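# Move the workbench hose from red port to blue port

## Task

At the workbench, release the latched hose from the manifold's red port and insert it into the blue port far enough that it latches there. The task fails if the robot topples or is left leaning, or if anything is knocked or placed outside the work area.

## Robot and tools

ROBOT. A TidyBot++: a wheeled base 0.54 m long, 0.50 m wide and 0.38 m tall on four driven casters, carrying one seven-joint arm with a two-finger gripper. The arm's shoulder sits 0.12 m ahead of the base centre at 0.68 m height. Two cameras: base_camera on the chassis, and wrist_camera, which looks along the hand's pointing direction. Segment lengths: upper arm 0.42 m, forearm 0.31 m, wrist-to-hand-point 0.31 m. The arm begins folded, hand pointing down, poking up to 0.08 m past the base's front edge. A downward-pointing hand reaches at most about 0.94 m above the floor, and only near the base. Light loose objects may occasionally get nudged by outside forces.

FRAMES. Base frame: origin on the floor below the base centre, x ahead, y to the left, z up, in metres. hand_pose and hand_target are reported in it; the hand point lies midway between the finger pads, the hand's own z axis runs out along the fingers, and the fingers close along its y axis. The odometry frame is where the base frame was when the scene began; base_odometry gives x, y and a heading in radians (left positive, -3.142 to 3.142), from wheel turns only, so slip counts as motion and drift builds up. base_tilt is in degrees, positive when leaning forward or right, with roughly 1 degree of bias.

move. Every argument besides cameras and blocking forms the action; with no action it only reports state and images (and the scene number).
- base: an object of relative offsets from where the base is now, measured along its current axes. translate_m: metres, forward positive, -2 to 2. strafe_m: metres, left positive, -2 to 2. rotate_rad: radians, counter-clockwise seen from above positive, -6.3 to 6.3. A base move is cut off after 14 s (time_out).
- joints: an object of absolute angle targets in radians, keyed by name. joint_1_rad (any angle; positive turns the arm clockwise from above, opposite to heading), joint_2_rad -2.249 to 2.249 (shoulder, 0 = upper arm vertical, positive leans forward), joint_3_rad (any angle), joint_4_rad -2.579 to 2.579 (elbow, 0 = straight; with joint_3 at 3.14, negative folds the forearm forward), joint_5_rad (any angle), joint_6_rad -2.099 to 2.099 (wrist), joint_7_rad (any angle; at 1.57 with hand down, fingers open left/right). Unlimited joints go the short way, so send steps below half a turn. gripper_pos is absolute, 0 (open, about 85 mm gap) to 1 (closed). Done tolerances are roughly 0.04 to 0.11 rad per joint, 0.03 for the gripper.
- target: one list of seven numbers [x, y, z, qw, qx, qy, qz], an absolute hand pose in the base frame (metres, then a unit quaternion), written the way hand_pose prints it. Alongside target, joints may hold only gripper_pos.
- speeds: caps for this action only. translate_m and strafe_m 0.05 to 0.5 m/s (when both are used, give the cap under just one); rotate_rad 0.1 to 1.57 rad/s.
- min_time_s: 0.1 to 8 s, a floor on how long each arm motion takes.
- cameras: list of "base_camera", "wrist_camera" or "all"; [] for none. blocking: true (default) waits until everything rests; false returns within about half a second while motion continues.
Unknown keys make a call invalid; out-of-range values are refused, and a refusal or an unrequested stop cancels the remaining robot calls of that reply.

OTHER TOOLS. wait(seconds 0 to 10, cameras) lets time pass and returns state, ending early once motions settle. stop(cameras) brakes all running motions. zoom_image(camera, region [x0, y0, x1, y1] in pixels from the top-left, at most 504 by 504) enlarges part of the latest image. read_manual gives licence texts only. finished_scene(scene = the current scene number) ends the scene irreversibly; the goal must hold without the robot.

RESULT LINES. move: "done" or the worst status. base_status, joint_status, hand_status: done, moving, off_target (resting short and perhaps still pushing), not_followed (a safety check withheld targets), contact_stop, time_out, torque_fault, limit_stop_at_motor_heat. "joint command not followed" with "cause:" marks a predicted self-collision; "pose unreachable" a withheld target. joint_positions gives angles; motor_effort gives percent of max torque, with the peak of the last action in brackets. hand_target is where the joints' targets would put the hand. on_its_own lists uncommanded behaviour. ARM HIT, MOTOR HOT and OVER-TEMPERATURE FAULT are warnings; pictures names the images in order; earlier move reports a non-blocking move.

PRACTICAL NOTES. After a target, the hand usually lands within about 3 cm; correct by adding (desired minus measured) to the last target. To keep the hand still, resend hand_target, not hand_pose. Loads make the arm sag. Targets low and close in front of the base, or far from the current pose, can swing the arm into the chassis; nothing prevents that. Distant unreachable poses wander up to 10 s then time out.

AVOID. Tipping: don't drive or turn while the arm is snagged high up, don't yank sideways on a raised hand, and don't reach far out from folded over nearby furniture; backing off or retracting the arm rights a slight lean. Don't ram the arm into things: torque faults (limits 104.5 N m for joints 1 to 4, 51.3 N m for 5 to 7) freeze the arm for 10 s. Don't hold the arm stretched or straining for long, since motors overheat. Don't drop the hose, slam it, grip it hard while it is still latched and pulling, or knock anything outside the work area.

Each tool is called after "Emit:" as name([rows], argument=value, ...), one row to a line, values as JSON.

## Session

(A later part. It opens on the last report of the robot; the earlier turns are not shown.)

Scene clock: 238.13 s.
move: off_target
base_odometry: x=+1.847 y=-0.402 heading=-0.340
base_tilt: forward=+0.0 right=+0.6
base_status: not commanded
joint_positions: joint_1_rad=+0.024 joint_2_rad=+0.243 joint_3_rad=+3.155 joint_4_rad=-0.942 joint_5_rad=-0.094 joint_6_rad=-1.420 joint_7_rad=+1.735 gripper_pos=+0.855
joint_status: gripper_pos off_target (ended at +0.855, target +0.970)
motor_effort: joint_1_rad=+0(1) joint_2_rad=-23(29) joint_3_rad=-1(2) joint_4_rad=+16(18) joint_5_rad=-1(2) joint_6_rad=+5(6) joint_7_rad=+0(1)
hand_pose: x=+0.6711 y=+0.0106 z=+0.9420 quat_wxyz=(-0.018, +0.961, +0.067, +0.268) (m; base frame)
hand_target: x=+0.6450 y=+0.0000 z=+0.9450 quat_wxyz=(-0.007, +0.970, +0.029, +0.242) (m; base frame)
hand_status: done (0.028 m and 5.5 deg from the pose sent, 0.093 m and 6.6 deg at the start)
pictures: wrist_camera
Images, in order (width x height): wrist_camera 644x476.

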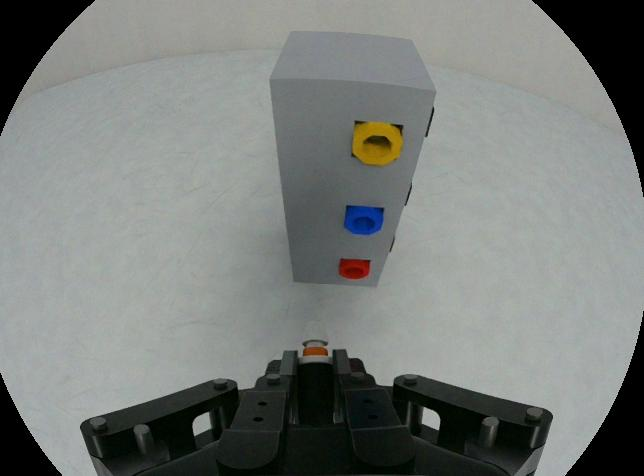

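Emit:
move(joints={"joint_1_rad": 0.0, "joint_2_rad": 0.256, "joint_3_rad": 3.14, "joint_4_rad": -0.8645, "joint_5_rad": 0.03, "joint_6_rad": -1.55, "joint_7_rad": 1.53}, min_time_s=1.2, cameras=["wrist_camera"])

Emit:
zoom_image(camera="wrist_camera", region=[202, 200, 442, 400])

Scene clock: 241.07 s.
move: done
base_odometry: x=+1.847 y=-0.402 heading=-0.340
base_tilt: forward=+0.0 right=+0.6
base_status: not commanded
joint_positions: joint_1_rad=+0.016 joint_2_rad=+0.243 joint_3_rad=+3.152 joint_4_rad=-0.893 joint_5_rad=-0.016 joint_6_rad=-1.468 joint_7_rad=+1.612 gripper_pos=+0.855
joint_status: all done
motor_effort: joint_1_rad=-1(2) joint_2_rad=-23(25) joint_3_rad=-1(2) joint_4_rad=+16(18) joint_5_rad=-1(2) joint_6_rad=+5(6) joint_7_rad=+0(1)
hand_pose: x=+0.6648 y=-0.0074 z=+0.9551 quat_wxyz=(+0.002, +0.964, +0.009, +0.265) (m; base frame)
hand_target: x=+0.6498 y=-0.0073 z=+0.9484 quat_wxyz=(+0.010, +0.972, -0.022, +0.234) (m; base frame)
hand_status: not commanded
pictures: wrist_camera
Images, in order (width x height): wrist_camera 644x476.

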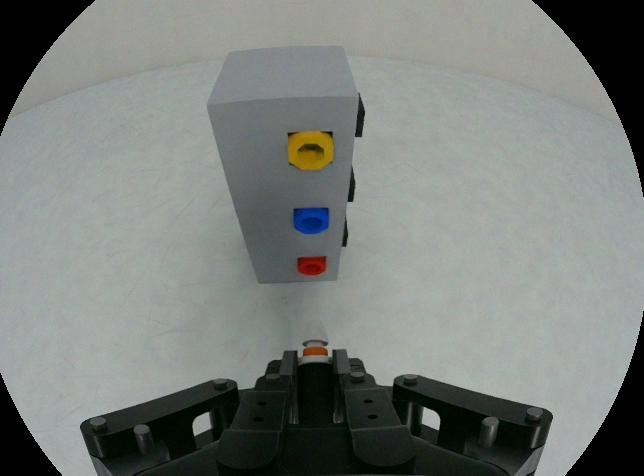

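Scaled by 2.100.

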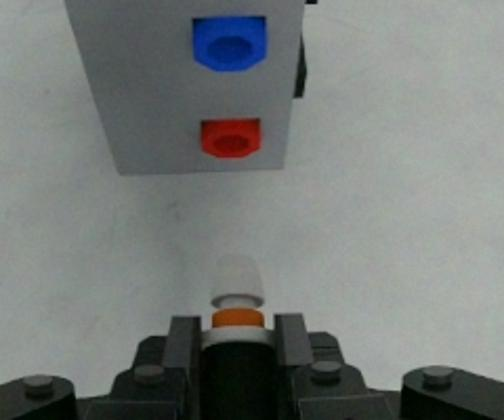

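Emit:
move(base={"rotate_rad": 0.04, "strafe_m": -0.026, "translate_m": 0.02}, speeds={"translate_m": 0.1, "rotate_rad": 0.2}, cameras=["wrist_camera"])

Emit:
zoom_image(camera="wrist_camera", region=[202, 200, 442, 400])

Scene clock: 243.53 s.
move: done
base_odometry: x=+1.858 y=-0.433 heading=-0.300
base_tilt: forward=+0.0 right=+0.6
base_status: done
joint_positions: joint_1_rad=+0.006 joint_2_rad=+0.243 joint_3_rad=+3.146 joint_4_rad=-0.892 joint_5_rad=-0.009 joint_6_rad=-1.471 joint_7_rad=+1.611 gripper_pos=+0.855
joint_status: not commanded
motor_effort: joint_1_rad=-1(2) joint_2_rad=-23(25) joint_3_rad=-1(2) joint_4_rad=+16(17) joint_5_rad=+0(2) joint_6_rad=+5(6) joint_7_rad=+0(1)
hand_pose: x=+0.6642 y=-0.0009 z=+0.9551 quat_wxyz=(+0.003, +0.964, +0.016, +0.265) (m; base frame)
hand_target: x=+0.6498 y=-0.0073 z=+0.9484 quat_wxyz=(+0.010, +0.972, -0.022, +0.234) (m; base frame)
hand_status: not commanded
pictures: wrist_camera
Images, in order (width x height): wrist_camera 644x476.

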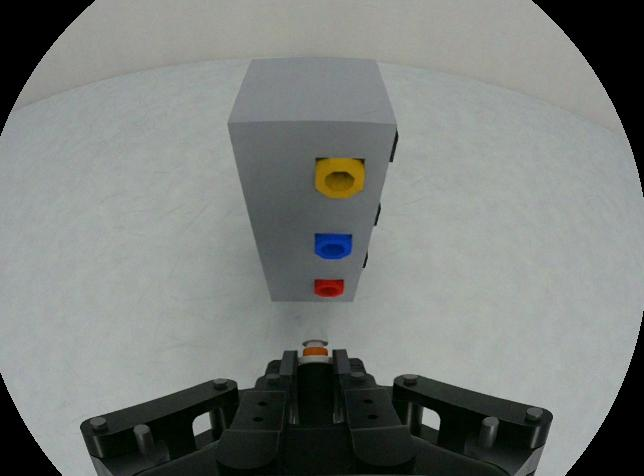

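Scaled by 2.100.

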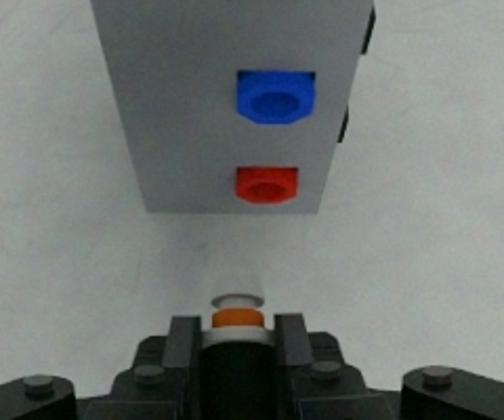

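Emit:
move(base={"strafe_m": -0.0085, "translate_m": 0.015}, speeds={"translate_m": 0.06}, cameras=["wrist_camera"])

Emit:
zoom_image(camera="wrist_camera", region=[242, 200, 402, 370])

Scene clock: 244.90 s.
move: done
base_odometry: x=+1.869 y=-0.446 heading=-0.300
base_tilt: forward=+0.0 right=+0.6
base_status: done
joint_positions: joint_1_rad=+0.005 joint_2_rad=+0.243 joint_3_rad=+3.145 joint_4_rad=-0.891 joint_5_rad=-0.009 joint_6_rad=-1.472 joint_7_rad=+1.611 gripper_pos=+0.855
joint_status: not commanded
motor_effort: joint_1_rad=+0(2) joint_2_rad=-23(27) joint_3_rad=-1(2) joint_4_rad=+16(17) joint_5_rad=-1(1) joint_6_rad=+5(6) joint_7_rad=+0(1)
hand_pose: x=+0.6640 y=-0.0005 z=+0.9551 quat_wxyz=(+0.003, +0.964, +0.016, +0.264) (m; base frame)
hand_target: x=+0.6498 y=-0.0073 z=+0.9484 quat_wxyz=(+0.010, +0.972, -0.022, +0.234) (m; base frame)
hand_status: not commanded
pictures: wrist_camera
Images, in order (width x height): wrist_camera 644x476.

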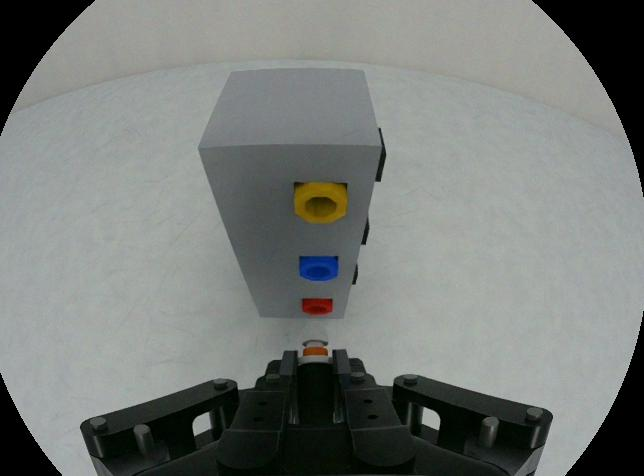

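Scaled by 2.965.

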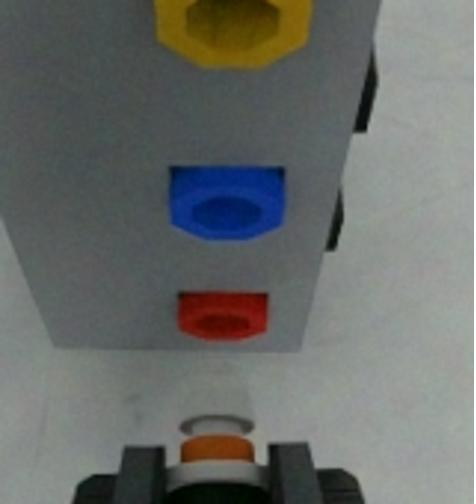

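Emit:
move(joints={"joint_6_rad": -1.575}, base={"translate_m": 0.012, "strafe_m": -0.001}, speeds={"translate_m": 0.06}, cameras=["wrist_camera"])

Emit:
zoom_image(camera="wrist_camera", region=[242, 220, 402, 370])

Scene clock: 247.23 s.
move: done
base_odometry: x=+1.881 y=-0.451 heading=-0.300
base_tilt: forward=+0.0 right=+0.6
base_status: done
joint_positions: joint_1_rad=+0.005 joint_2_rad=+0.246 joint_3_rad=+3.145 joint_4_rad=-0.890 joint_5_rad=-0.009 joint_6_rad=-1.503 joint_7_rad=+1.611 gripper_pos=+0.855
joint_status: all done
motor_effort: joint_1_rad=+0(1) joint_2_rad=-23(26) joint_3_rad=-1(2) joint_4_rad=+16(17) joint_5_rad=-1(1) joint_6_rad=+5(6) joint_7_rad=+1(1)
hand_pose: x=+0.6565 y=-0.0005 z=+0.9494 quat_wxyz=(+0.002, +0.968, +0.016, +0.249) (m; base frame)
hand_target: x=+0.6428 y=-0.0073 z=+0.9450 quat_wxyz=(+0.010, +0.975, -0.023, +0.221) (m; base frame)
hand_status: not commanded
pictures: wrist_camera
Images, in order (width x height): wrist_camera 644x476.

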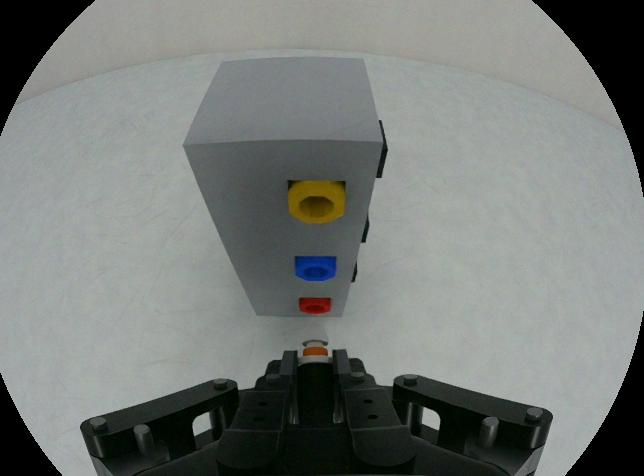

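Scaled by 3.150.

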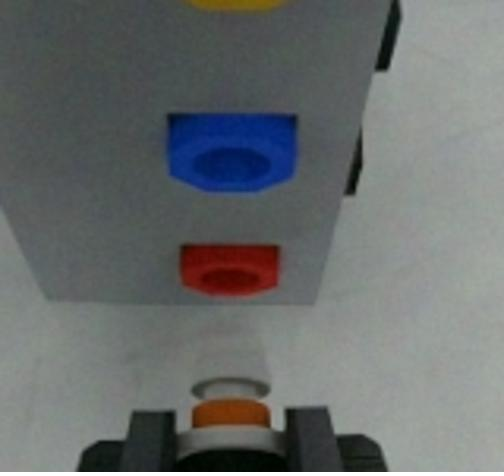

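Emit:
move(base={"translate_m": 0.012}, joints={"joint_4_rad": -0.83}, speeds={"translate_m": 0.06}, cameras=["wrist_camera"])

Emit:
zoom_image(camera="wrist_camera", region=[242, 220, 402, 370])

Scene clock: 249.33 s.
move: done
base_odometry: x=+1.892 y=-0.455 heading=-0.300
base_tilt: forward=+0.0 right=+0.6
base_status: done
joint_positions: joint_1_rad=+0.005 joint_2_rad=+0.247 joint_3_rad=+3.145 joint_4_rad=-0.855 joint_5_rad=-0.009 joint_6_rad=-1.503 joint_7_rad=+1.611 gripper_pos=+0.855
joint_status: all done
motor_effort: joint_1_rad=+0(1) joint_2_rad=-23(26) joint_3_rad=-1(2) joint_4_rad=+16(17) joint_5_rad=+0(1) joint_6_rad=+5(6) joint_7_rad=+0(1)
hand_pose: x=+0.6616 y=-0.0005 z=+0.9642 quat_wxyz=(+0.003, +0.964, +0.016, +0.265) (m; base frame)
hand_target: x=+0.6475 y=-0.0073 z=+0.9594 quat_wxyz=(+0.009, +0.971, -0.023, +0.238) (m; base frame)
hand_status: not commanded
pictures: wrist_camera
Images, in order (width x height): wrist_camera 644x476.

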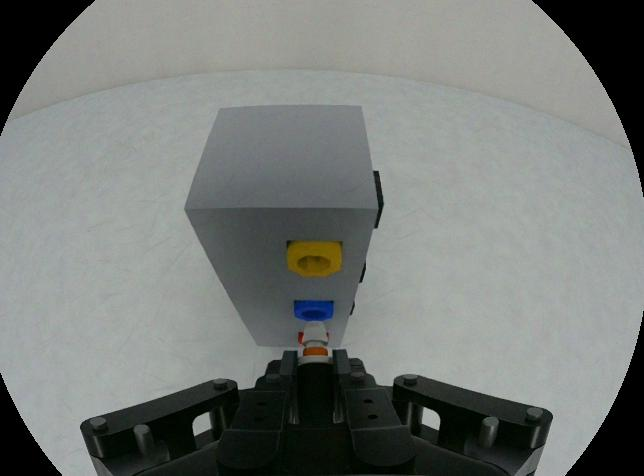

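Scaled by 3.150.

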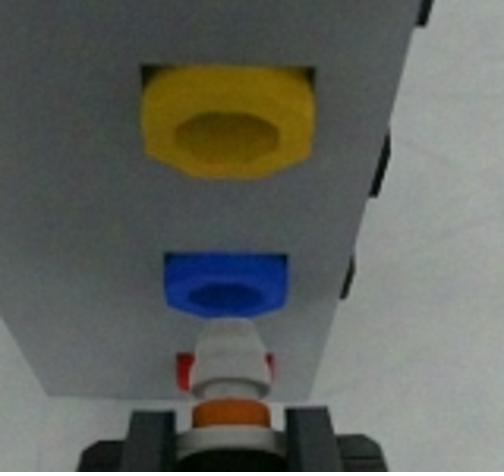

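Emit:
move(joints={"joint_6_rad": -1.605, "joint_4_rad": -0.865}, cameras=["wrist_camera"])

Emit:
zoom_image(camera="wrist_camera", region=[242, 220, 402, 370])

Scene clock: 250.70 s.
move: done
base_odometry: x=+1.892 y=-0.455 heading=-0.300
base_tilt: forward=+0.0 right=+0.6
base_status: not commanded
joint_positions: joint_1_rad=+0.005 joint_2_rad=+0.247 joint_3_rad=+3.145 joint_4_rad=-0.863 joint_5_rad=-0.009 joint_6_rad=-1.529 joint_7_rad=+1.611 gripper_pos=+0.855
joint_status: all done
motor_effort: joint_1_rad=+0(1) joint_2_rad=-23(24) joint_3_rad=-1(1) joint_4_rad=+15(17) joint_5_rad=+0(1) joint_6_rad=+5(6) joint_7_rad=+1(1)
hand_pose: x=+0.6537 y=-0.0004 z=+0.9568 quat_wxyz=(+0.002, +0.968, +0.016, +0.249) (m; base frame)
hand_target: x=+0.6342 y=-0.0073 z=+0.9409 quat_wxyz=(+0.010, +0.978, -0.023, +0.207) (m; base frame)
hand_status: not commanded
pictures: wrist_camera
Images, in order (width x height): wrist_camera 644x476.

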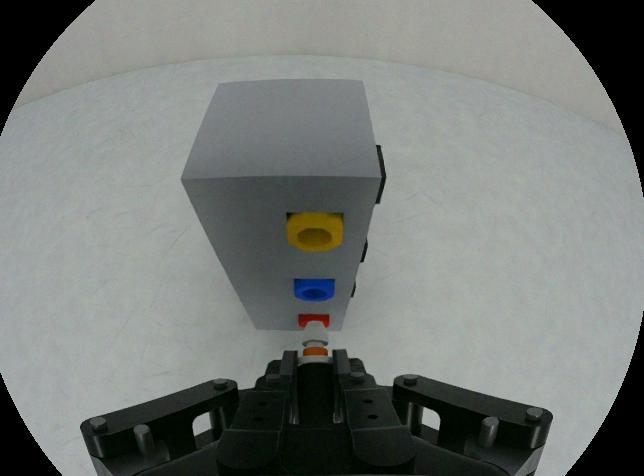

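Scaled by 3.150.

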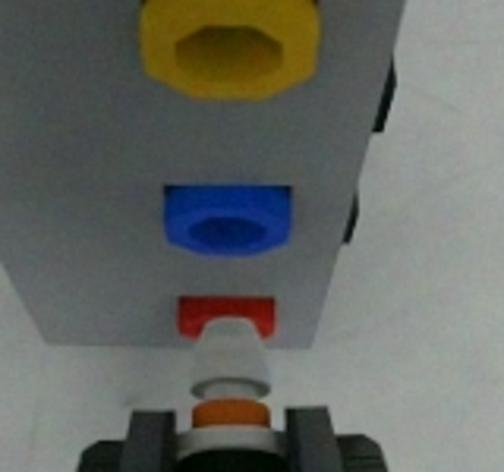

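Emit:
move(joints={"joint_4_rad": -0.876}, base={"translate_m": 0.011}, speeds={"translate_m": 0.06}, cameras=["wrist_camera"])

Emit:
zoom_image(camera="wrist_camera", region=[242, 220, 402, 370])

Scene clock: 251.90 s.
move: done
base_odometry: x=+1.903 y=-0.458 heading=-0.300
base_tilt: forward=+0.0 right=+0.6
base_status: done
joint_positions: joint_1_rad=+0.005 joint_2_rad=+0.250 joint_3_rad=+3.145 joint_4_rad=-0.866 joint_5_rad=-0.009 joint_6_rad=-1.529 joint_7_rad=+1.611 gripper_pos=+0.855
joint_status: all done
motor_effort: joint_1_rad=+0(1) joint_2_rad=-23(26) joint_3_rad=-1(2) joint_4_rad=+16(17) joint_5_rad=+0(1) joint_6_rad=+5(6) joint_7_rad=+0(1)
hand_pose: x=+0.6539 y=-0.0004 z=+0.9539 quat_wxyz=(+0.002, +0.969, +0.016, +0.246) (m; base frame)
hand_target: x=+0.6326 y=-0.0073 z=+0.9364 quat_wxyz=(+0.010, +0.979, -0.023, +0.201) (m; base frame)
hand_status: not commanded
pictures: wrist_camera
Images, in order (width x height): wrist_camera 644x476.

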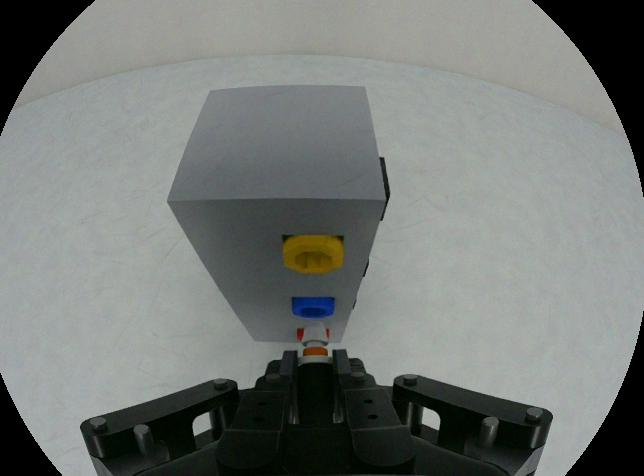

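Scaled by 3.150.

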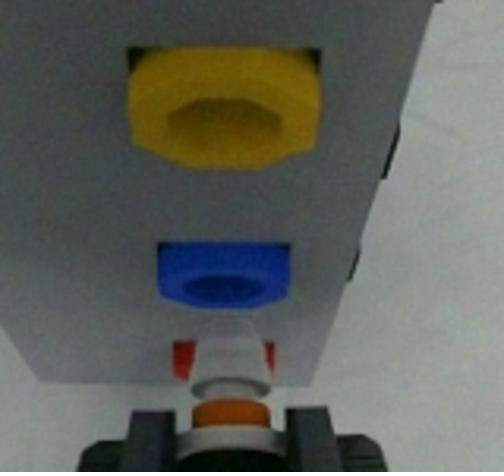

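Emit:
move(base={"translate_m": 0.010, "strafe_m": 0.001}, speeds={"translate_m": 0.05}, cameras=["wrist_camera"])

Emit:
zoom_image(camera="wrist_camera", region=[242, 220, 402, 370])

Scene clock: 252.97 s.
move: done
base_odometry: x=+1.913 y=-0.460 heading=-0.300
base_tilt: forward=+0.0 right=+0.6
base_status: done
joint_positions: joint_1_rad=+0.005 joint_2_rad=+0.251 joint_3_rad=+3.145 joint_4_rad=-0.866 joint_5_rad=-0.009 joint_6_rad=-1.530 joint_7_rad=+1.611 gripper_pos=+0.855
joint_status: not commanded
motor_effort: joint_1_rad=+0(1) joint_2_rad=-23(26) joint_3_rad=-1(2) joint_4_rad=+16(17) joint_5_rad=-1(1) joint_6_rad=+5(6) joint_7_rad=+1(1)
hand_pose: x=+0.6541 y=-0.0004 z=+0.9534 quat_wxyz=(+0.002, +0.969, +0.016, +0.245) (m; base frame)
hand_target: x=+0.6326 y=-0.0073 z=+0.9364 quat_wxyz=(+0.010, +0.979, -0.023, +0.201) (m; base frame)
hand_status: not commanded
pictures: wrist_camera
Images, in order (width x height): wrist_camera 644x476.

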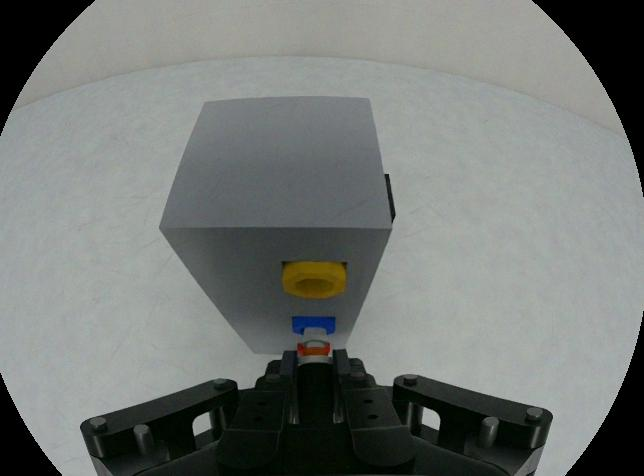

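Scaled by 3.150.

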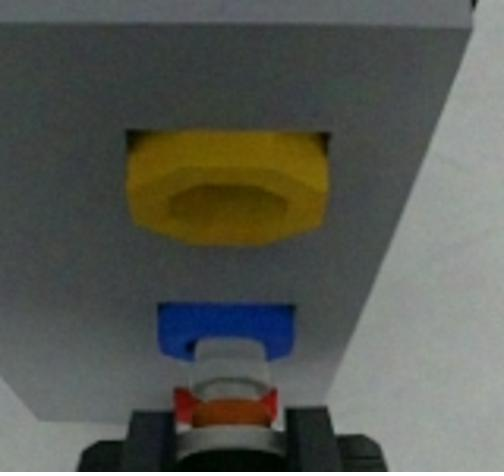

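Emit:
move(base={"translate_m": 0.010, "strafe_m": 0.001}, speeds={"translate_m": 0.05}, cameras=["wrist_camera"])

Emit:
zoom_image(camera="wrist_camera", region=[242, 220, 402, 370])

Scene clock: 253.93 s.
move: done
base_odometry: x=+1.923 y=-0.462 heading=-0.301
base_tilt: forward=+0.0 right=+0.6
base_status: done
joint_positions: joint_1_rad=+0.005 joint_2_rad=+0.247 joint_3_rad=+3.145 joint_4_rad=-0.866 joint_5_rad=-0.008 joint_6_rad=-1.545 joint_7_rad=+1.610 gripper_pos=+0.855
joint_status: not commanded
motor_effort: joint_1_rad=+0(2) joint_2_rad=-22(24) joint_3_rad=+0(2) joint_4_rad=+14(16) joint_5_rad=+0(2) joint_6_rad=+5(10) joint_7_rad=+1(1)
hand_pose: x=+0.6486 y=-0.0005 z=+0.9533 quat_wxyz=(+0.002, +0.971, +0.016, +0.240) (m; base frame)
hand_target: x=+0.6326 y=-0.0073 z=+0.9364 quat_wxyz=(+0.010, +0.979, -0.023, +0.201) (m; base frame)
hand_status: not commanded
pictures: wrist_camera
Images, in order (width x height): wrist_camera 644x476.

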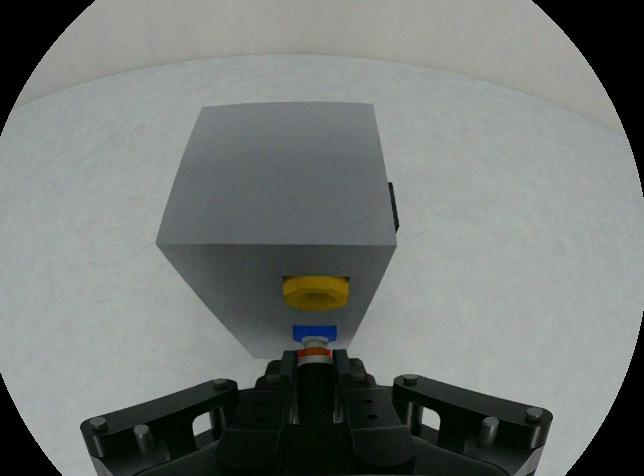

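Scaled by 3.150.

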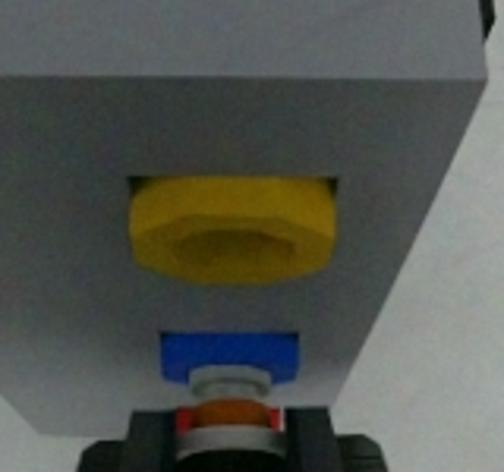

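Emit:
move(base={"translate_m": 0.014}, speeds={"translate_m": 0.05}, cameras=["wrist_camera"])

Emit:
zoom_image(camera="wrist_camera", region=[242, 220, 402, 370])

Scene clock: 254.93 s.
move: done
base_odometry: x=+1.936 y=-0.466 heading=-0.301
base_tilt: forward=+0.0 right=+0.6
base_status: done
joint_positions: joint_1_rad=+0.005 joint_2_rad=+0.236 joint_3_rad=+3.145 joint_4_rad=-0.866 joint_5_rad=-0.007 joint_6_rad=-1.580 joint_7_rad=+1.609 gripper_pos=+0.855
joint_status: not commanded
motor_effort: joint_1_rad=-1(1) joint_2_rad=-19(23) joint_3_rad=-1(2) joint_4_rad=+15(16) joint_5_rad=-1(1) joint_6_rad=+6(13) joint_7_rad=+1(2)
hand_pose: x=+0.6360 y=-0.0006 z=+0.9539 quat_wxyz=(+0.002, +0.974, +0.016, +0.228) (m; base frame)
hand_target: x=+0.6326 y=-0.0073 z=+0.9364 quat_wxyz=(+0.010, +0.979, -0.023, +0.201) (m; base frame)
hand_status: not commanded
pictures: wrist_camera
Images, in order (width x height): wrist_camera 644x476.

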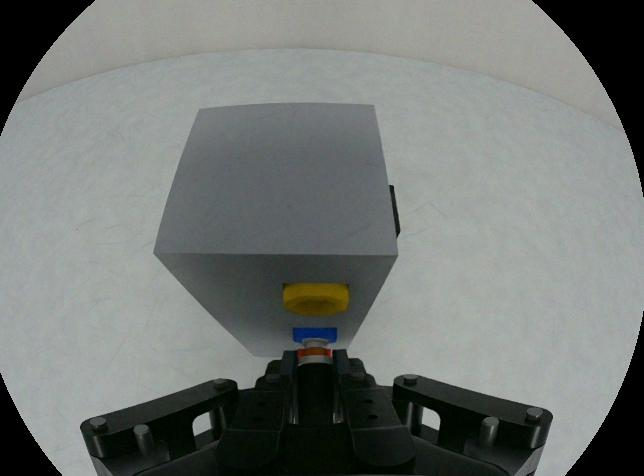

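Scaled by 3.150.

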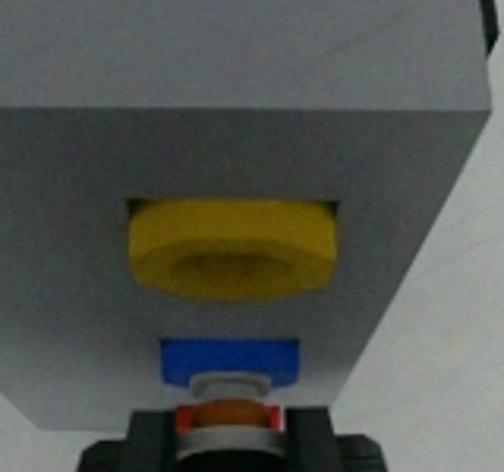

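Emit:
move(target=[0.69, -0.0065, 0.938, 0.010, 0.977, -0.023, 0.211], min_time_s=1.5, cameras=["wrist_camera"])

Emit:
zoom_image(camera="wrist_camera", region=[242, 220, 402, 370])

Scene clock: 257.40 s.
move: off_target
base_odometry: x=+1.936 y=-0.466 heading=-0.301
base_tilt: forward=+0.0 right=+0.6
base_status: not commanded
joint_positions: joint_1_rad=-0.022 joint_2_rad=+0.317 joint_3_rad=+3.178 joint_4_rad=-0.714 joint_5_rad=-0.007 joint_6_rad=-1.718 joint_7_rad=+1.609 gripper_pos=+0.855
joint_status: not commanded
motor_effort: joint_1_rad=+1(1) joint_2_rad=-13(20) joint_3_rad=+0(2) joint_4_rad=+20(21) joint_5_rad=+1(1) joint_6_rad=+29(29) joint_7_rad=+1(1)
hand_pose: x=+0.6392 y=-0.0001 z=+0.9553 quat_wxyz=(+0.007, +0.981, +0.015, +0.195) (m; base frame)
hand_target: x=+0.6900 y=-0.0065 z=+0.9380 quat_wxyz=(+0.010, +0.977, -0.023, +0.211) (m; base frame)
hand_status: off_target (0.054 m and 4.7 deg from the pose sent, 0.057 m and 4.9 deg at the start)
pictures: wrist_camera
Images, in order (width x height): wrist_camera 644x476.

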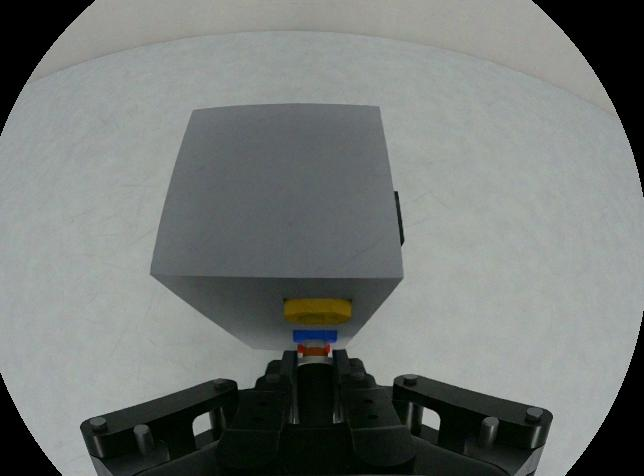

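Scaled by 3.150.

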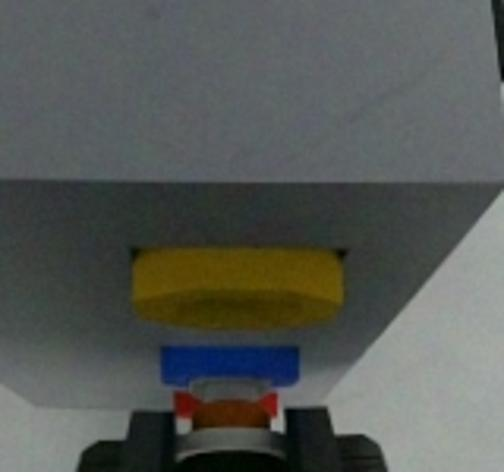

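Emit:
move(joints={"joint_1_rad": 0.0, "joint_2_rad": 0.34, "joint_3_rad": 3.145, "joint_4_rad": -0.84, "joint_5_rad": 0.02, "joint_6_rad": -1.40, "joint_7_rad": 1.55}, min_time_s=1.5, cameras=["wrist_camera"])

Emit:
zoom_image(camera="wrist_camera", region=[242, 220, 402, 370])

Scene clock: 260.43 s.
move: off_target
base_odometry: x=+1.936 y=-0.466 heading=-0.301
base_tilt: forward=+0.0 right=+0.6
base_status: not commanded
joint_positions: joint_1_rad=-0.009 joint_2_rad=+0.265 joint_3_rad=+3.161 joint_4_rad=-0.816 joint_5_rad=-0.007 joint_6_rad=-1.624 joint_7_rad=+1.609 gripper_pos=+0.855
joint_status: joint_6_rad off_target (ended at -1.624, target -1.400); the others done
motor_effort: joint_1_rad=-1(2) joint_2_rad=-7(14) joint_3_rad=-1(2) joint_4_rad=+14(21) joint_5_rad=-2(2) joint_6_rad=+20(29) joint_7_rad=+1(1)
hand_pose: x=+0.6386 y=-0.0002 z=+0.9536 quat_wxyz=(+0.004, +0.976, +0.015, +0.217) (m; base frame)
hand_target: x=+0.7157 y=-0.0064 z=+0.9348 quat_wxyz=(+0.008, +0.961, -0.012, +0.277) (m; base frame)
hand_status: not commanded
pictures: wrist_camera
Images, in order (width x height): wrist_camera 644x476.

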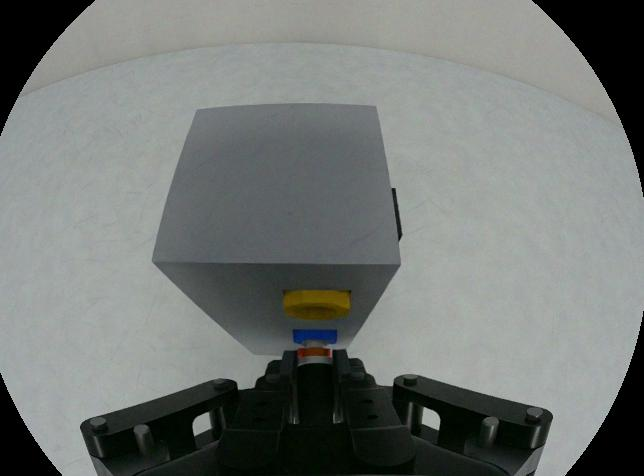

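Scaled by 3.150.

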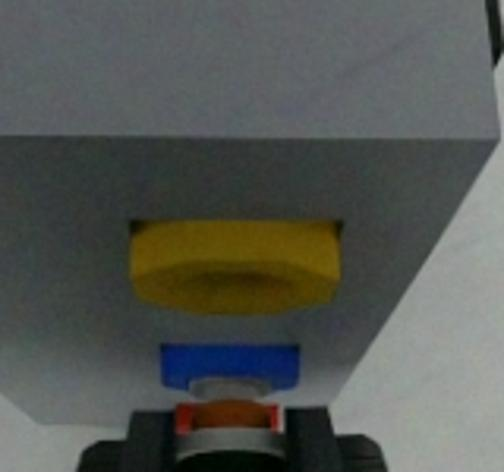

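Emit:
move(joints={"joint_1_rad": 0.0, "joint_2_rad": 0.38, "joint_3_rad": 3.14, "joint_4_rad": -0.88, "joint_5_rad": 0.02, "joint_6_rad": -1.2, "joint_7_rad": 1.55}, min_time_s=1.5, cameras=["wrist_camera"])

Emit:
zoom_image(camera="wrist_camera", region=[242, 220, 402, 370])

Scene clock: 263.10 s.
move: off_target
base_odometry: x=+1.935 y=-0.466 heading=-0.301
base_tilt: forward=-0.1 right=+0.6
base_status: not commanded
joint_positions: joint_1_rad=-0.006 joint_2_rad=+0.244 joint_3_rad=+3.157 joint_4_rad=-0.869 joint_5_rad=-0.007 joint_6_rad=-1.558 joint_7_rad=+1.609 gripper_pos=+0.855
joint_status: joint_2_rad off_target (ended at +0.244, target +0.380); joint_6_rad off_target (ended at -1.558, target -1.200); the others done
motor_effort: joint_1_rad=-2(3) joint_2_rad=+3(10) joint_3_rad=-1(3) joint_4_rad=+17(18) joint_5_rad=-2(3) joint_6_rad=+35(35) joint_7_rad=+1(2)
hand_pose: x=+0.6439 y=-0.0003 z=+0.9516 quat_wxyz=(+0.004, +0.972, +0.015, +0.233) (m; base frame)
hand_target: x=+0.7705 y=-0.0036 z=+0.9270 quat_wxyz=(+0.006, +0.942, -0.009, +0.334) (m; base frame)
hand_status: not commanded
pictures: wrist_camera
Images, in order (width x height): wrist_camera 644x476.

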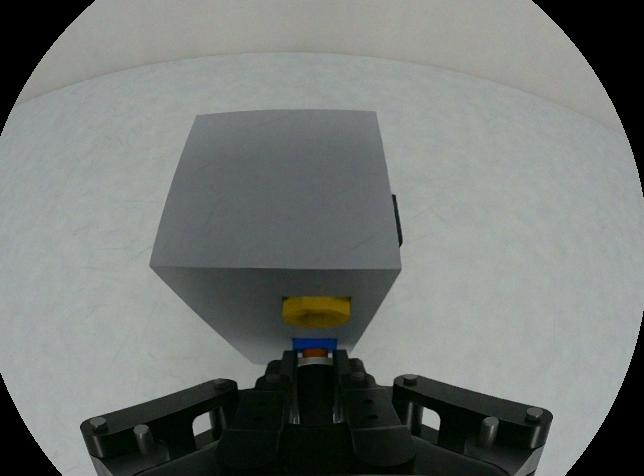

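Scaled by 3.150.

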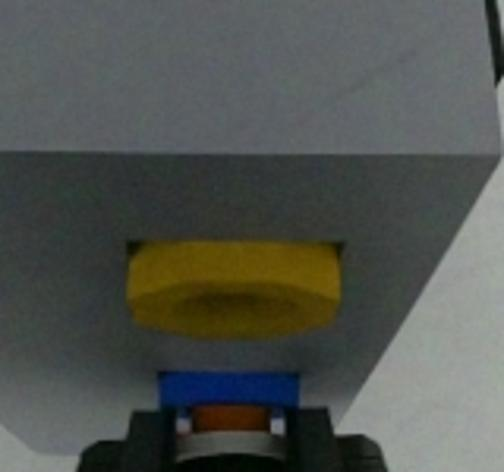

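Emit:
move(joints={"joint_1_rad": 0.0, "joint_2_rad": 0.44, "joint_3_rad": 3.14, "joint_4_rad": -0.90, "joint_5_rad": 0.02, "joint_6_rad": -1.08, "joint_7_rad": 1.55}, min_time_s=1.2, cameras=["wrist_camera"])

Emit:
zoom_image(camera="wrist_camera", region=[242, 220, 402, 370])

Scene clock: 264.87 s.
move: off_target
base_odometry: x=+1.935 y=-0.466 heading=-0.301
base_tilt: forward=-0.1 right=+0.6
base_status: not commanded
joint_positions: joint_1_rad=-0.005 joint_2_rad=+0.238 joint_3_rad=+3.156 joint_4_rad=-0.885 joint_5_rad=-0.007 joint_6_rad=-1.539 joint_7_rad=+1.609 gripper_pos=+0.855
joint_status: joint_2_rad off_target (ended at +0.238, target +0.440); joint_6_rad off_target (ended at -1.539, target -1.080); the others done
motor_effort: joint_1_rad=-2(3) joint_2_rad=+17(17) joint_3_rad=-1(3) joint_4_rad=+17(18) joint_5_rad=-3(4) joint_6_rad=+46(47) joint_7_rad=+1(2)
hand_pose: x=+0.6455 y=-0.0003 z=+0.9506 quat_wxyz=(+0.004, +0.971, +0.015, +0.238) (m; base frame)
hand_target: x=+0.8098 y=-0.0033 z=+0.9007 quat_wxyz=(+0.006, +0.936, -0.008, +0.353) (m; base frame)
hand_status: not commanded
pictures: wrist_camera
Images, in order (width x height): wrist_camera 644x476.

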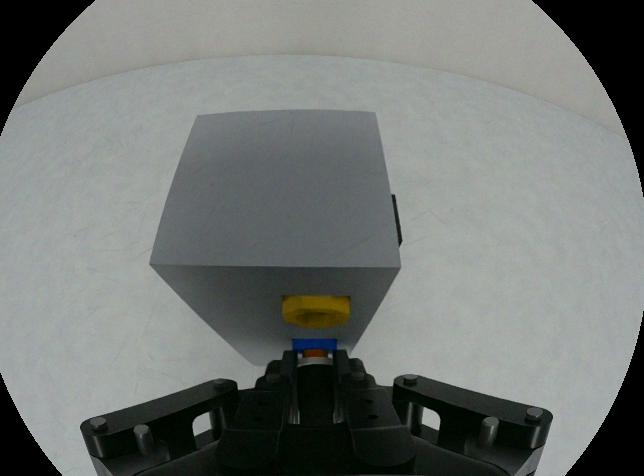

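Scaled by 3.150.

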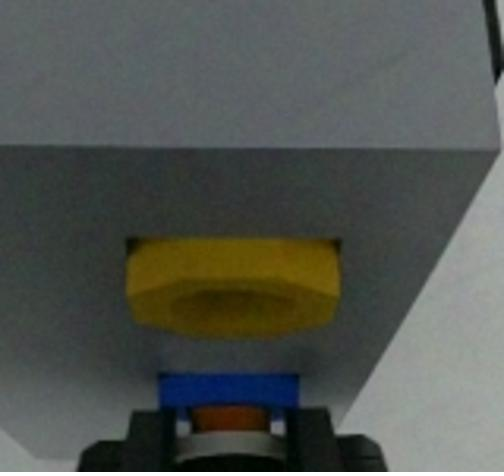

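Emit:
move(joints={"joint_1_rad": 0.0, "joint_2_rad": 0.40, "joint_3_rad": 3.14, "joint_4_rad": -0.79, "joint_5_rad": 0.02, "joint_6_rad": -1.08, "joint_7_rad": 1.55}, min_time_s=1.2, cameras=["wrist_camera"])

Emit:
zoom_image(camera="wrist_camera", region=[242, 220, 402, 370])

Scene clock: 267.27 s.
move: off_target
base_odometry: x=+1.935 y=-0.466 heading=-0.301
base_tilt: forward=-0.1 right=+0.6
base_status: not commanded
joint_positions: joint_1_rad=-0.005 joint_2_rad=+0.238 joint_3_rad=+3.156 joint_4_rad=-0.883 joint_5_rad=-0.007 joint_6_rad=-1.539 joint_7_rad=+1.609 gripper_pos=+0.855
joint_status: joint_2_rad off_target (ended at +0.238, target +0.400); joint_4_rad off_target (ended at -0.883, target -0.790); joint_6_rad off_target (ended at -1.539, target -1.080); the others done
motor_effort: joint_1_rad=-2(3) joint_2_rad=+8(17) joint_3_rad=-1(3) joint_4_rad=+25(26) joint_5_rad=-2(4) joint_6_rad=+55(55) joint_7_rad=+1(2)
hand_pose: x=+0.6456 y=-0.0003 z=+0.9516 quat_wxyz=(+0.004, +0.971, +0.015, +0.239) (m; base frame)
hand_target: x=+0.8129 y=-0.0033 z=+0.9859 quat_wxyz=(+0.005, +0.906, -0.008, +0.422) (m; base frame)
hand_status: not commanded
pictures: wrist_camera
Images, in order (width x height): wrist_camera 644x476.

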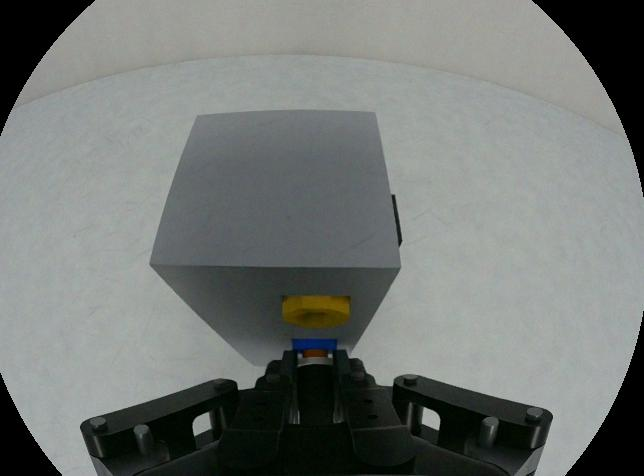

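Scaled by 3.150.

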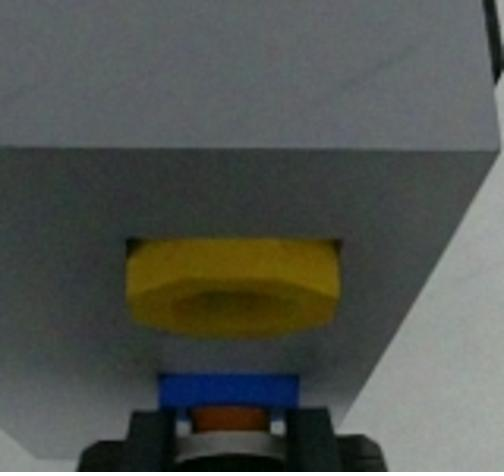

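Emit:
move(joints={"joint_1_rad": 0.0, "joint_2_rad": 0.25, "joint_3_rad": 3.14, "joint_4_rad": -0.88, "joint_5_rad": 0.02, "joint_6_rad": -1.58, "joint_7_rad": 1.55}, min_time_s=1)

Emit:
move(joints={"gripper_pos": 0.55}, cameras=["wrist_camera"])

Emit:
zoom_image(camera="wrist_camera", region=[242, 220, 402, 370])

Scene clock: 269.83 s.
move: done
base_odometry: x=+1.935 y=-0.466 heading=-0.301
base_tilt: forward=+0.0 right=+0.6
base_status: not commanded
joint_positions: joint_1_rad=-0.005 joint_2_rad=+0.232 joint_3_rad=+3.156 joint_4_rad=-0.886 joint_5_rad=-0.007 joint_6_rad=-1.545 joint_7_rad=+1.609 gripper_pos=+0.855
joint_status: all done
motor_effort: joint_1_rad=-2(3) joint_2_rad=-15(15) joint_3_rad=-2(3) joint_4_rad=+18(28) joint_5_rad=-2(3) joint_6_rad=+16(56) joint_7_rad=+0(2)
hand_pose: x=+0.6420 y=-0.0003 z=+0.9526 quat_wxyz=(+0.004, +0.971, +0.015, +0.237) (m; base frame)
hand_target: x=+0.6376 y=-0.0042 z=+0.9409 quat_wxyz=(+0.007, +0.977, -0.012, +0.214) (m; base frame)
hand_status: not commanded
pictures: none

Scene clock: 270.60 s.
move: done
base_odometry: x=+1.936 y=-0.466 heading=-0.301
base_tilt: forward=+0.0 right=+0.6
base_status: not commanded
joint_positions: joint_1_rad=-0.005 joint_2_rad=+0.239 joint_3_rad=+3.151 joint_4_rad=-0.886 joint_5_rad=-0.007 joint_6_rad=-1.546 joint_7_rad=+1.609 gripper_pos=+0.550
joint_status: all done
motor_effort: joint_1_rad=+0(2) joint_2_rad=-23(25) joint_3_rad=-1(2) joint_4_rad=+16(18) joint_5_rad=-1(2) joint_6_rad=+5(16) joint_7_rad=+0(1)
hand_pose: x=+0.6435 y=+0.0017 z=+0.9490 quat_wxyz=(+0.003, +0.972, +0.018, +0.234) (m; base frame)
hand_target: x=+0.6376 y=-0.0042 z=+0.9409 quat_wxyz=(+0.007, +0.977, -0.012, +0.214) (m; base frame)
hand_status: not commanded
pictures: wrist_camera
Images, in order (width x height): wrist_camera 644x476.

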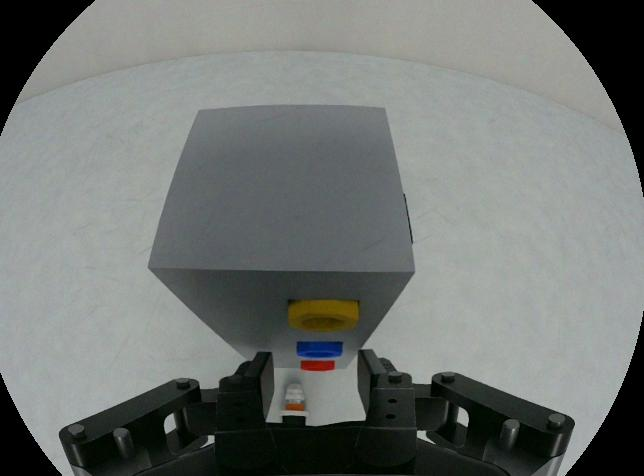

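Scaled by 3.150.

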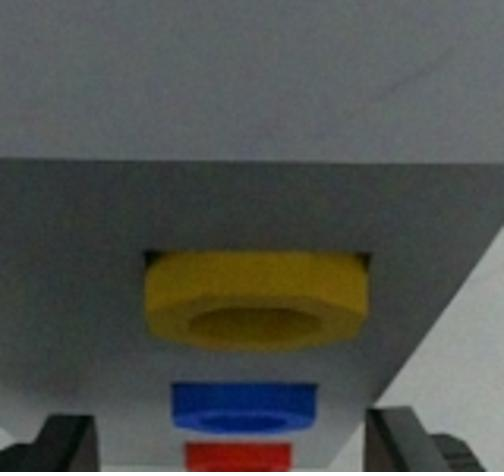

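Emit:
move(base={"translate_m": -0.06}, speeds={"translate_m": 0.2}, joints={"gripper_pos": 0.4}, cameras=["wrist_camera"])

Emit:
zoom_image(camera="wrist_camera", region=[202, 230, 422, 430])

Scene clock: 272.23 s.
move: done
base_odometry: x=+1.879 y=-0.449 heading=-0.301
base_tilt: forward=+0.0 right=+0.6
base_status: done
joint_positions: joint_1_rad=-0.005 joint_2_rad=+0.238 joint_3_rad=+3.151 joint_4_rad=-0.886 joint_5_rad=-0.007 joint_6_rad=-1.546 joint_7_rad=+1.609 gripper_pos=+0.400
joint_status: all done
motor_effort: joint_1_rad=+0(1) joint_2_rad=-23(26) joint_3_rad=-1(2) joint_4_rad=+16(17) joint_5_rad=+0(1) joint_6_rad=+4(5) joint_7_rad=+0(1)
hand_pose: x=+0.6433 y=+0.0019 z=+0.9493 quat_wxyz=(+0.003, +0.972, +0.018, +0.234) (m; base frame)
hand_target: x=+0.6376 y=-0.0042 z=+0.9409 quat_wxyz=(+0.007, +0.977, -0.012, +0.214) (m; base frame)
hand_status: not commanded
pictures: wrist_camera
Images, in order (width x height): wrist_camera 644x476.

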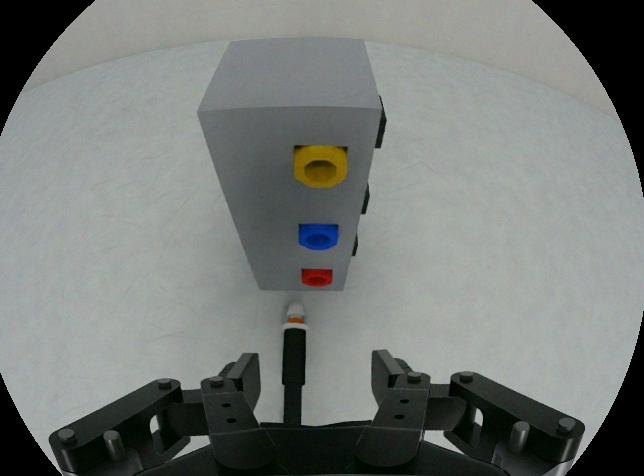

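Scaled by 2.291.

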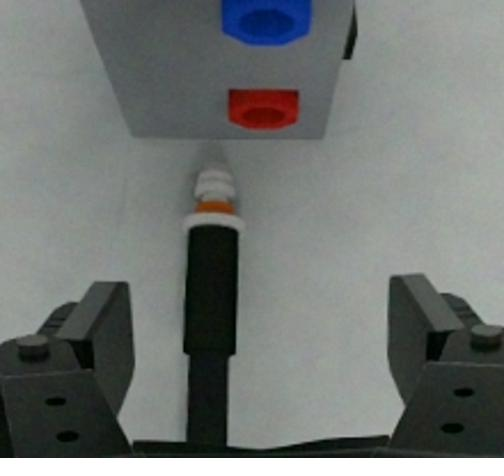

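Emit:
move(base={"translate_m": 0.011, "strafe_m": 0.019}, speeds={"translate_m": 0.1})

Emit:
move(joints={"joint_1_rad": 0.0, "joint_2_rad": 0.16, "joint_3_rad": 3.14, "joint_4_rad": -1.235, "joint_5_rad": 0.02, "joint_6_rad": -1.24, "joint_7_rad": 1.55}, min_time_s=1.5, cameras=["wrist_camera"])

Emit:
zoom_image(camera="wrist_camera", region=[202, 230, 422, 430])

Scene clock: 274.23 s.
move: done
base_odometry: x=+1.895 y=-0.434 heading=-0.301
base_tilt: forward=+0.0 right=+0.6
base_status: done
joint_positions: joint_1_rad=-0.005 joint_2_rad=+0.238 joint_3_rad=+3.144 joint_4_rad=-0.886 joint_5_rad=-0.007 joint_6_rad=-1.546 joint_7_rad=+1.609 gripper_pos=+0.400
joint_status: not commanded
motor_effort: joint_1_rad=+0(3) joint_2_rad=-23(24) joint_3_rad=-1(3) joint_4_rad=+16(16) joint_5_rad=-1(1) joint_6_rad=+5(5) joint_7_rad=+0(1)
hand_pose: x=+0.6433 y=+0.0049 z=+0.9491 quat_wxyz=(+0.001, +0.972, +0.021, +0.234) (m; base frame)
hand_target: x=+0.6376 y=-0.0042 z=+0.9409 quat_wxyz=(+0.007, +0.977, -0.012, +0.214) (m; base frame)
hand_status: not commanded
pictures: none

Scene clock: 276.03 s.
move: done
base_odometry: x=+1.895 y=-0.434 heading=-0.301
base_tilt: forward=+0.0 right=+0.6
base_status: not commanded
joint_positions: joint_1_rad=-0.005 joint_2_rad=+0.174 joint_3_rad=+3.144 joint_4_rad=-1.209 joint_5_rad=-0.007 joint_6_rad=-1.333 joint_7_rad=+1.609 gripper_pos=+0.400
joint_status: all done
motor_effort: joint_1_rad=+0(2) joint_2_rad=-20(24) joint_3_rad=-1(2) joint_4_rad=+15(17) joint_5_rad=+0(2) joint_6_rad=+4(5) joint_7_rad=+1(1)
hand_pose: x=+0.6293 y=+0.0047 z=+0.8716 quat_wxyz=(+0.001, +0.977, +0.020, +0.212) (m; base frame)
hand_target: x=+0.6466 y=-0.0038 z=+0.8800 quat_wxyz=(+0.007, +0.968, -0.009, +0.251) (m; base frame)
hand_status: not commanded
pictures: wrist_camera
Images, in order (width x height): wrist_camera 644x476.

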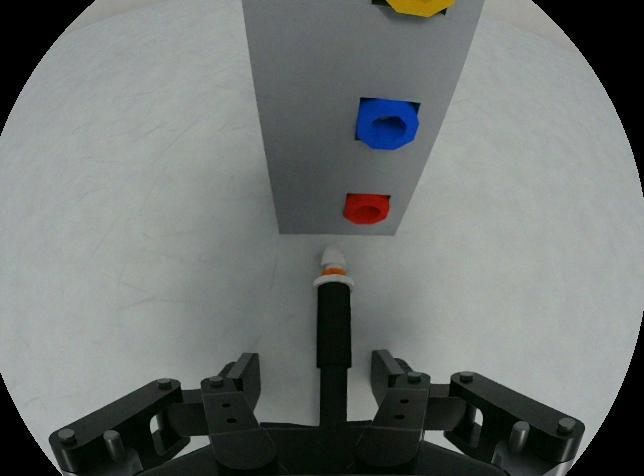

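Scaled by 2.291.

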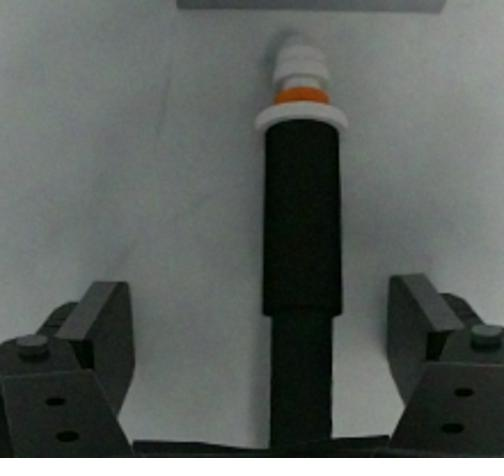

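Emit:
move(base={"translate_m": 0.016, "strafe_m": -0.009}, speeds={"translate_m": 0.06})

Emit:
move(joints={"gripper_pos": 0.9}, cameras=["wrist_camera"])

Emit:
zoom_image(camera="wrist_camera", region=[202, 230, 422, 430])

Scene clock: 277.47 s.
move: done
base_odometry: x=+1.907 y=-0.447 heading=-0.300
base_tilt: forward=+0.0 right=+0.6
base_status: done
joint_positions: joint_1_rad=-0.004 joint_2_rad=+0.172 joint_3_rad=+3.144 joint_4_rad=-1.213 joint_5_rad=-0.007 joint_6_rad=-1.327 joint_7_rad=+1.609 gripper_pos=+0.400
joint_status: not commanded
motor_effort: joint_1_rad=+0(2) joint_2_rad=-20(24) joint_3_rad=-1(2) joint_4_rad=+16(17) joint_5_rad=-1(1) joint_6_rad=+4(5) joint_7_rad=+1(1)
hand_pose: x=+0.6296 y=+0.0045 z=+0.8717 quat_wxyz=(+0.001, +0.977, +0.020, +0.213) (m; base frame)
hand_target: x=+0.6466 y=-0.0038 z=+0.8800 quat_wxyz=(+0.007, +0.968, -0.009, +0.251) (m; base frame)
hand_status: not commanded
pictures: none

Scene clock: 278.30 s.
move: off_target
base_odometry: x=+1.907 y=-0.447 heading=-0.300
base_tilt: forward=+0.0 right=+0.6
base_status: not commanded
joint_positions: joint_1_rad=-0.004 joint_2_rad=+0.166 joint_3_rad=+3.144 joint_4_rad=-1.213 joint_5_rad=-0.007 joint_6_rad=-1.322 joint_7_rad=+1.609 gripper_pos=+0.865
joint_status: gripper_pos off_target (ended at +0.865, target +0.900)
motor_effort: joint_1_rad=+0(1) joint_2_rad=-19(20) joint_3_rad=-1(1) joint_4_rad=+15(16) joint_5_rad=+0(1) joint_6_rad=+4(4) joint_7_rad=+1(1)
hand_pose: x=+0.6300 y=+0.0046 z=+0.8752 quat_wxyz=(+0.001, +0.976, +0.020, +0.219) (m; base frame)
hand_target: x=+0.6466 y=-0.0038 z=+0.8800 quat_wxyz=(+0.007, +0.968, -0.009, +0.251) (m; base frame)
hand_status: not commanded
pictures: wrist_camera
Images, in order (width x height): wrist_camera 644x476.

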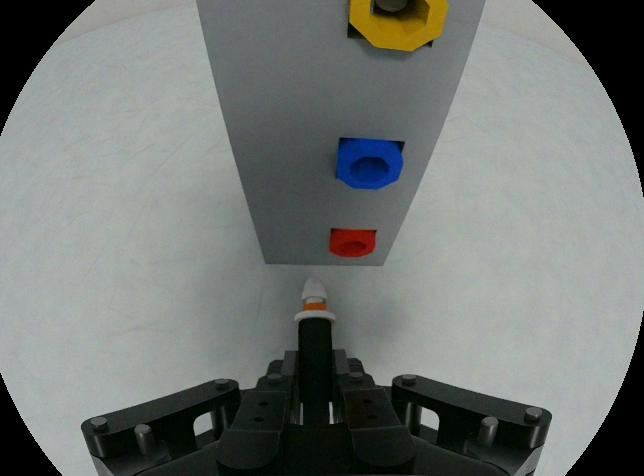

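Scaled by 2.291.

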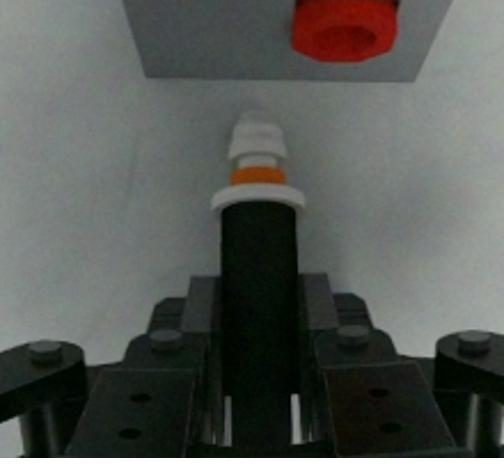

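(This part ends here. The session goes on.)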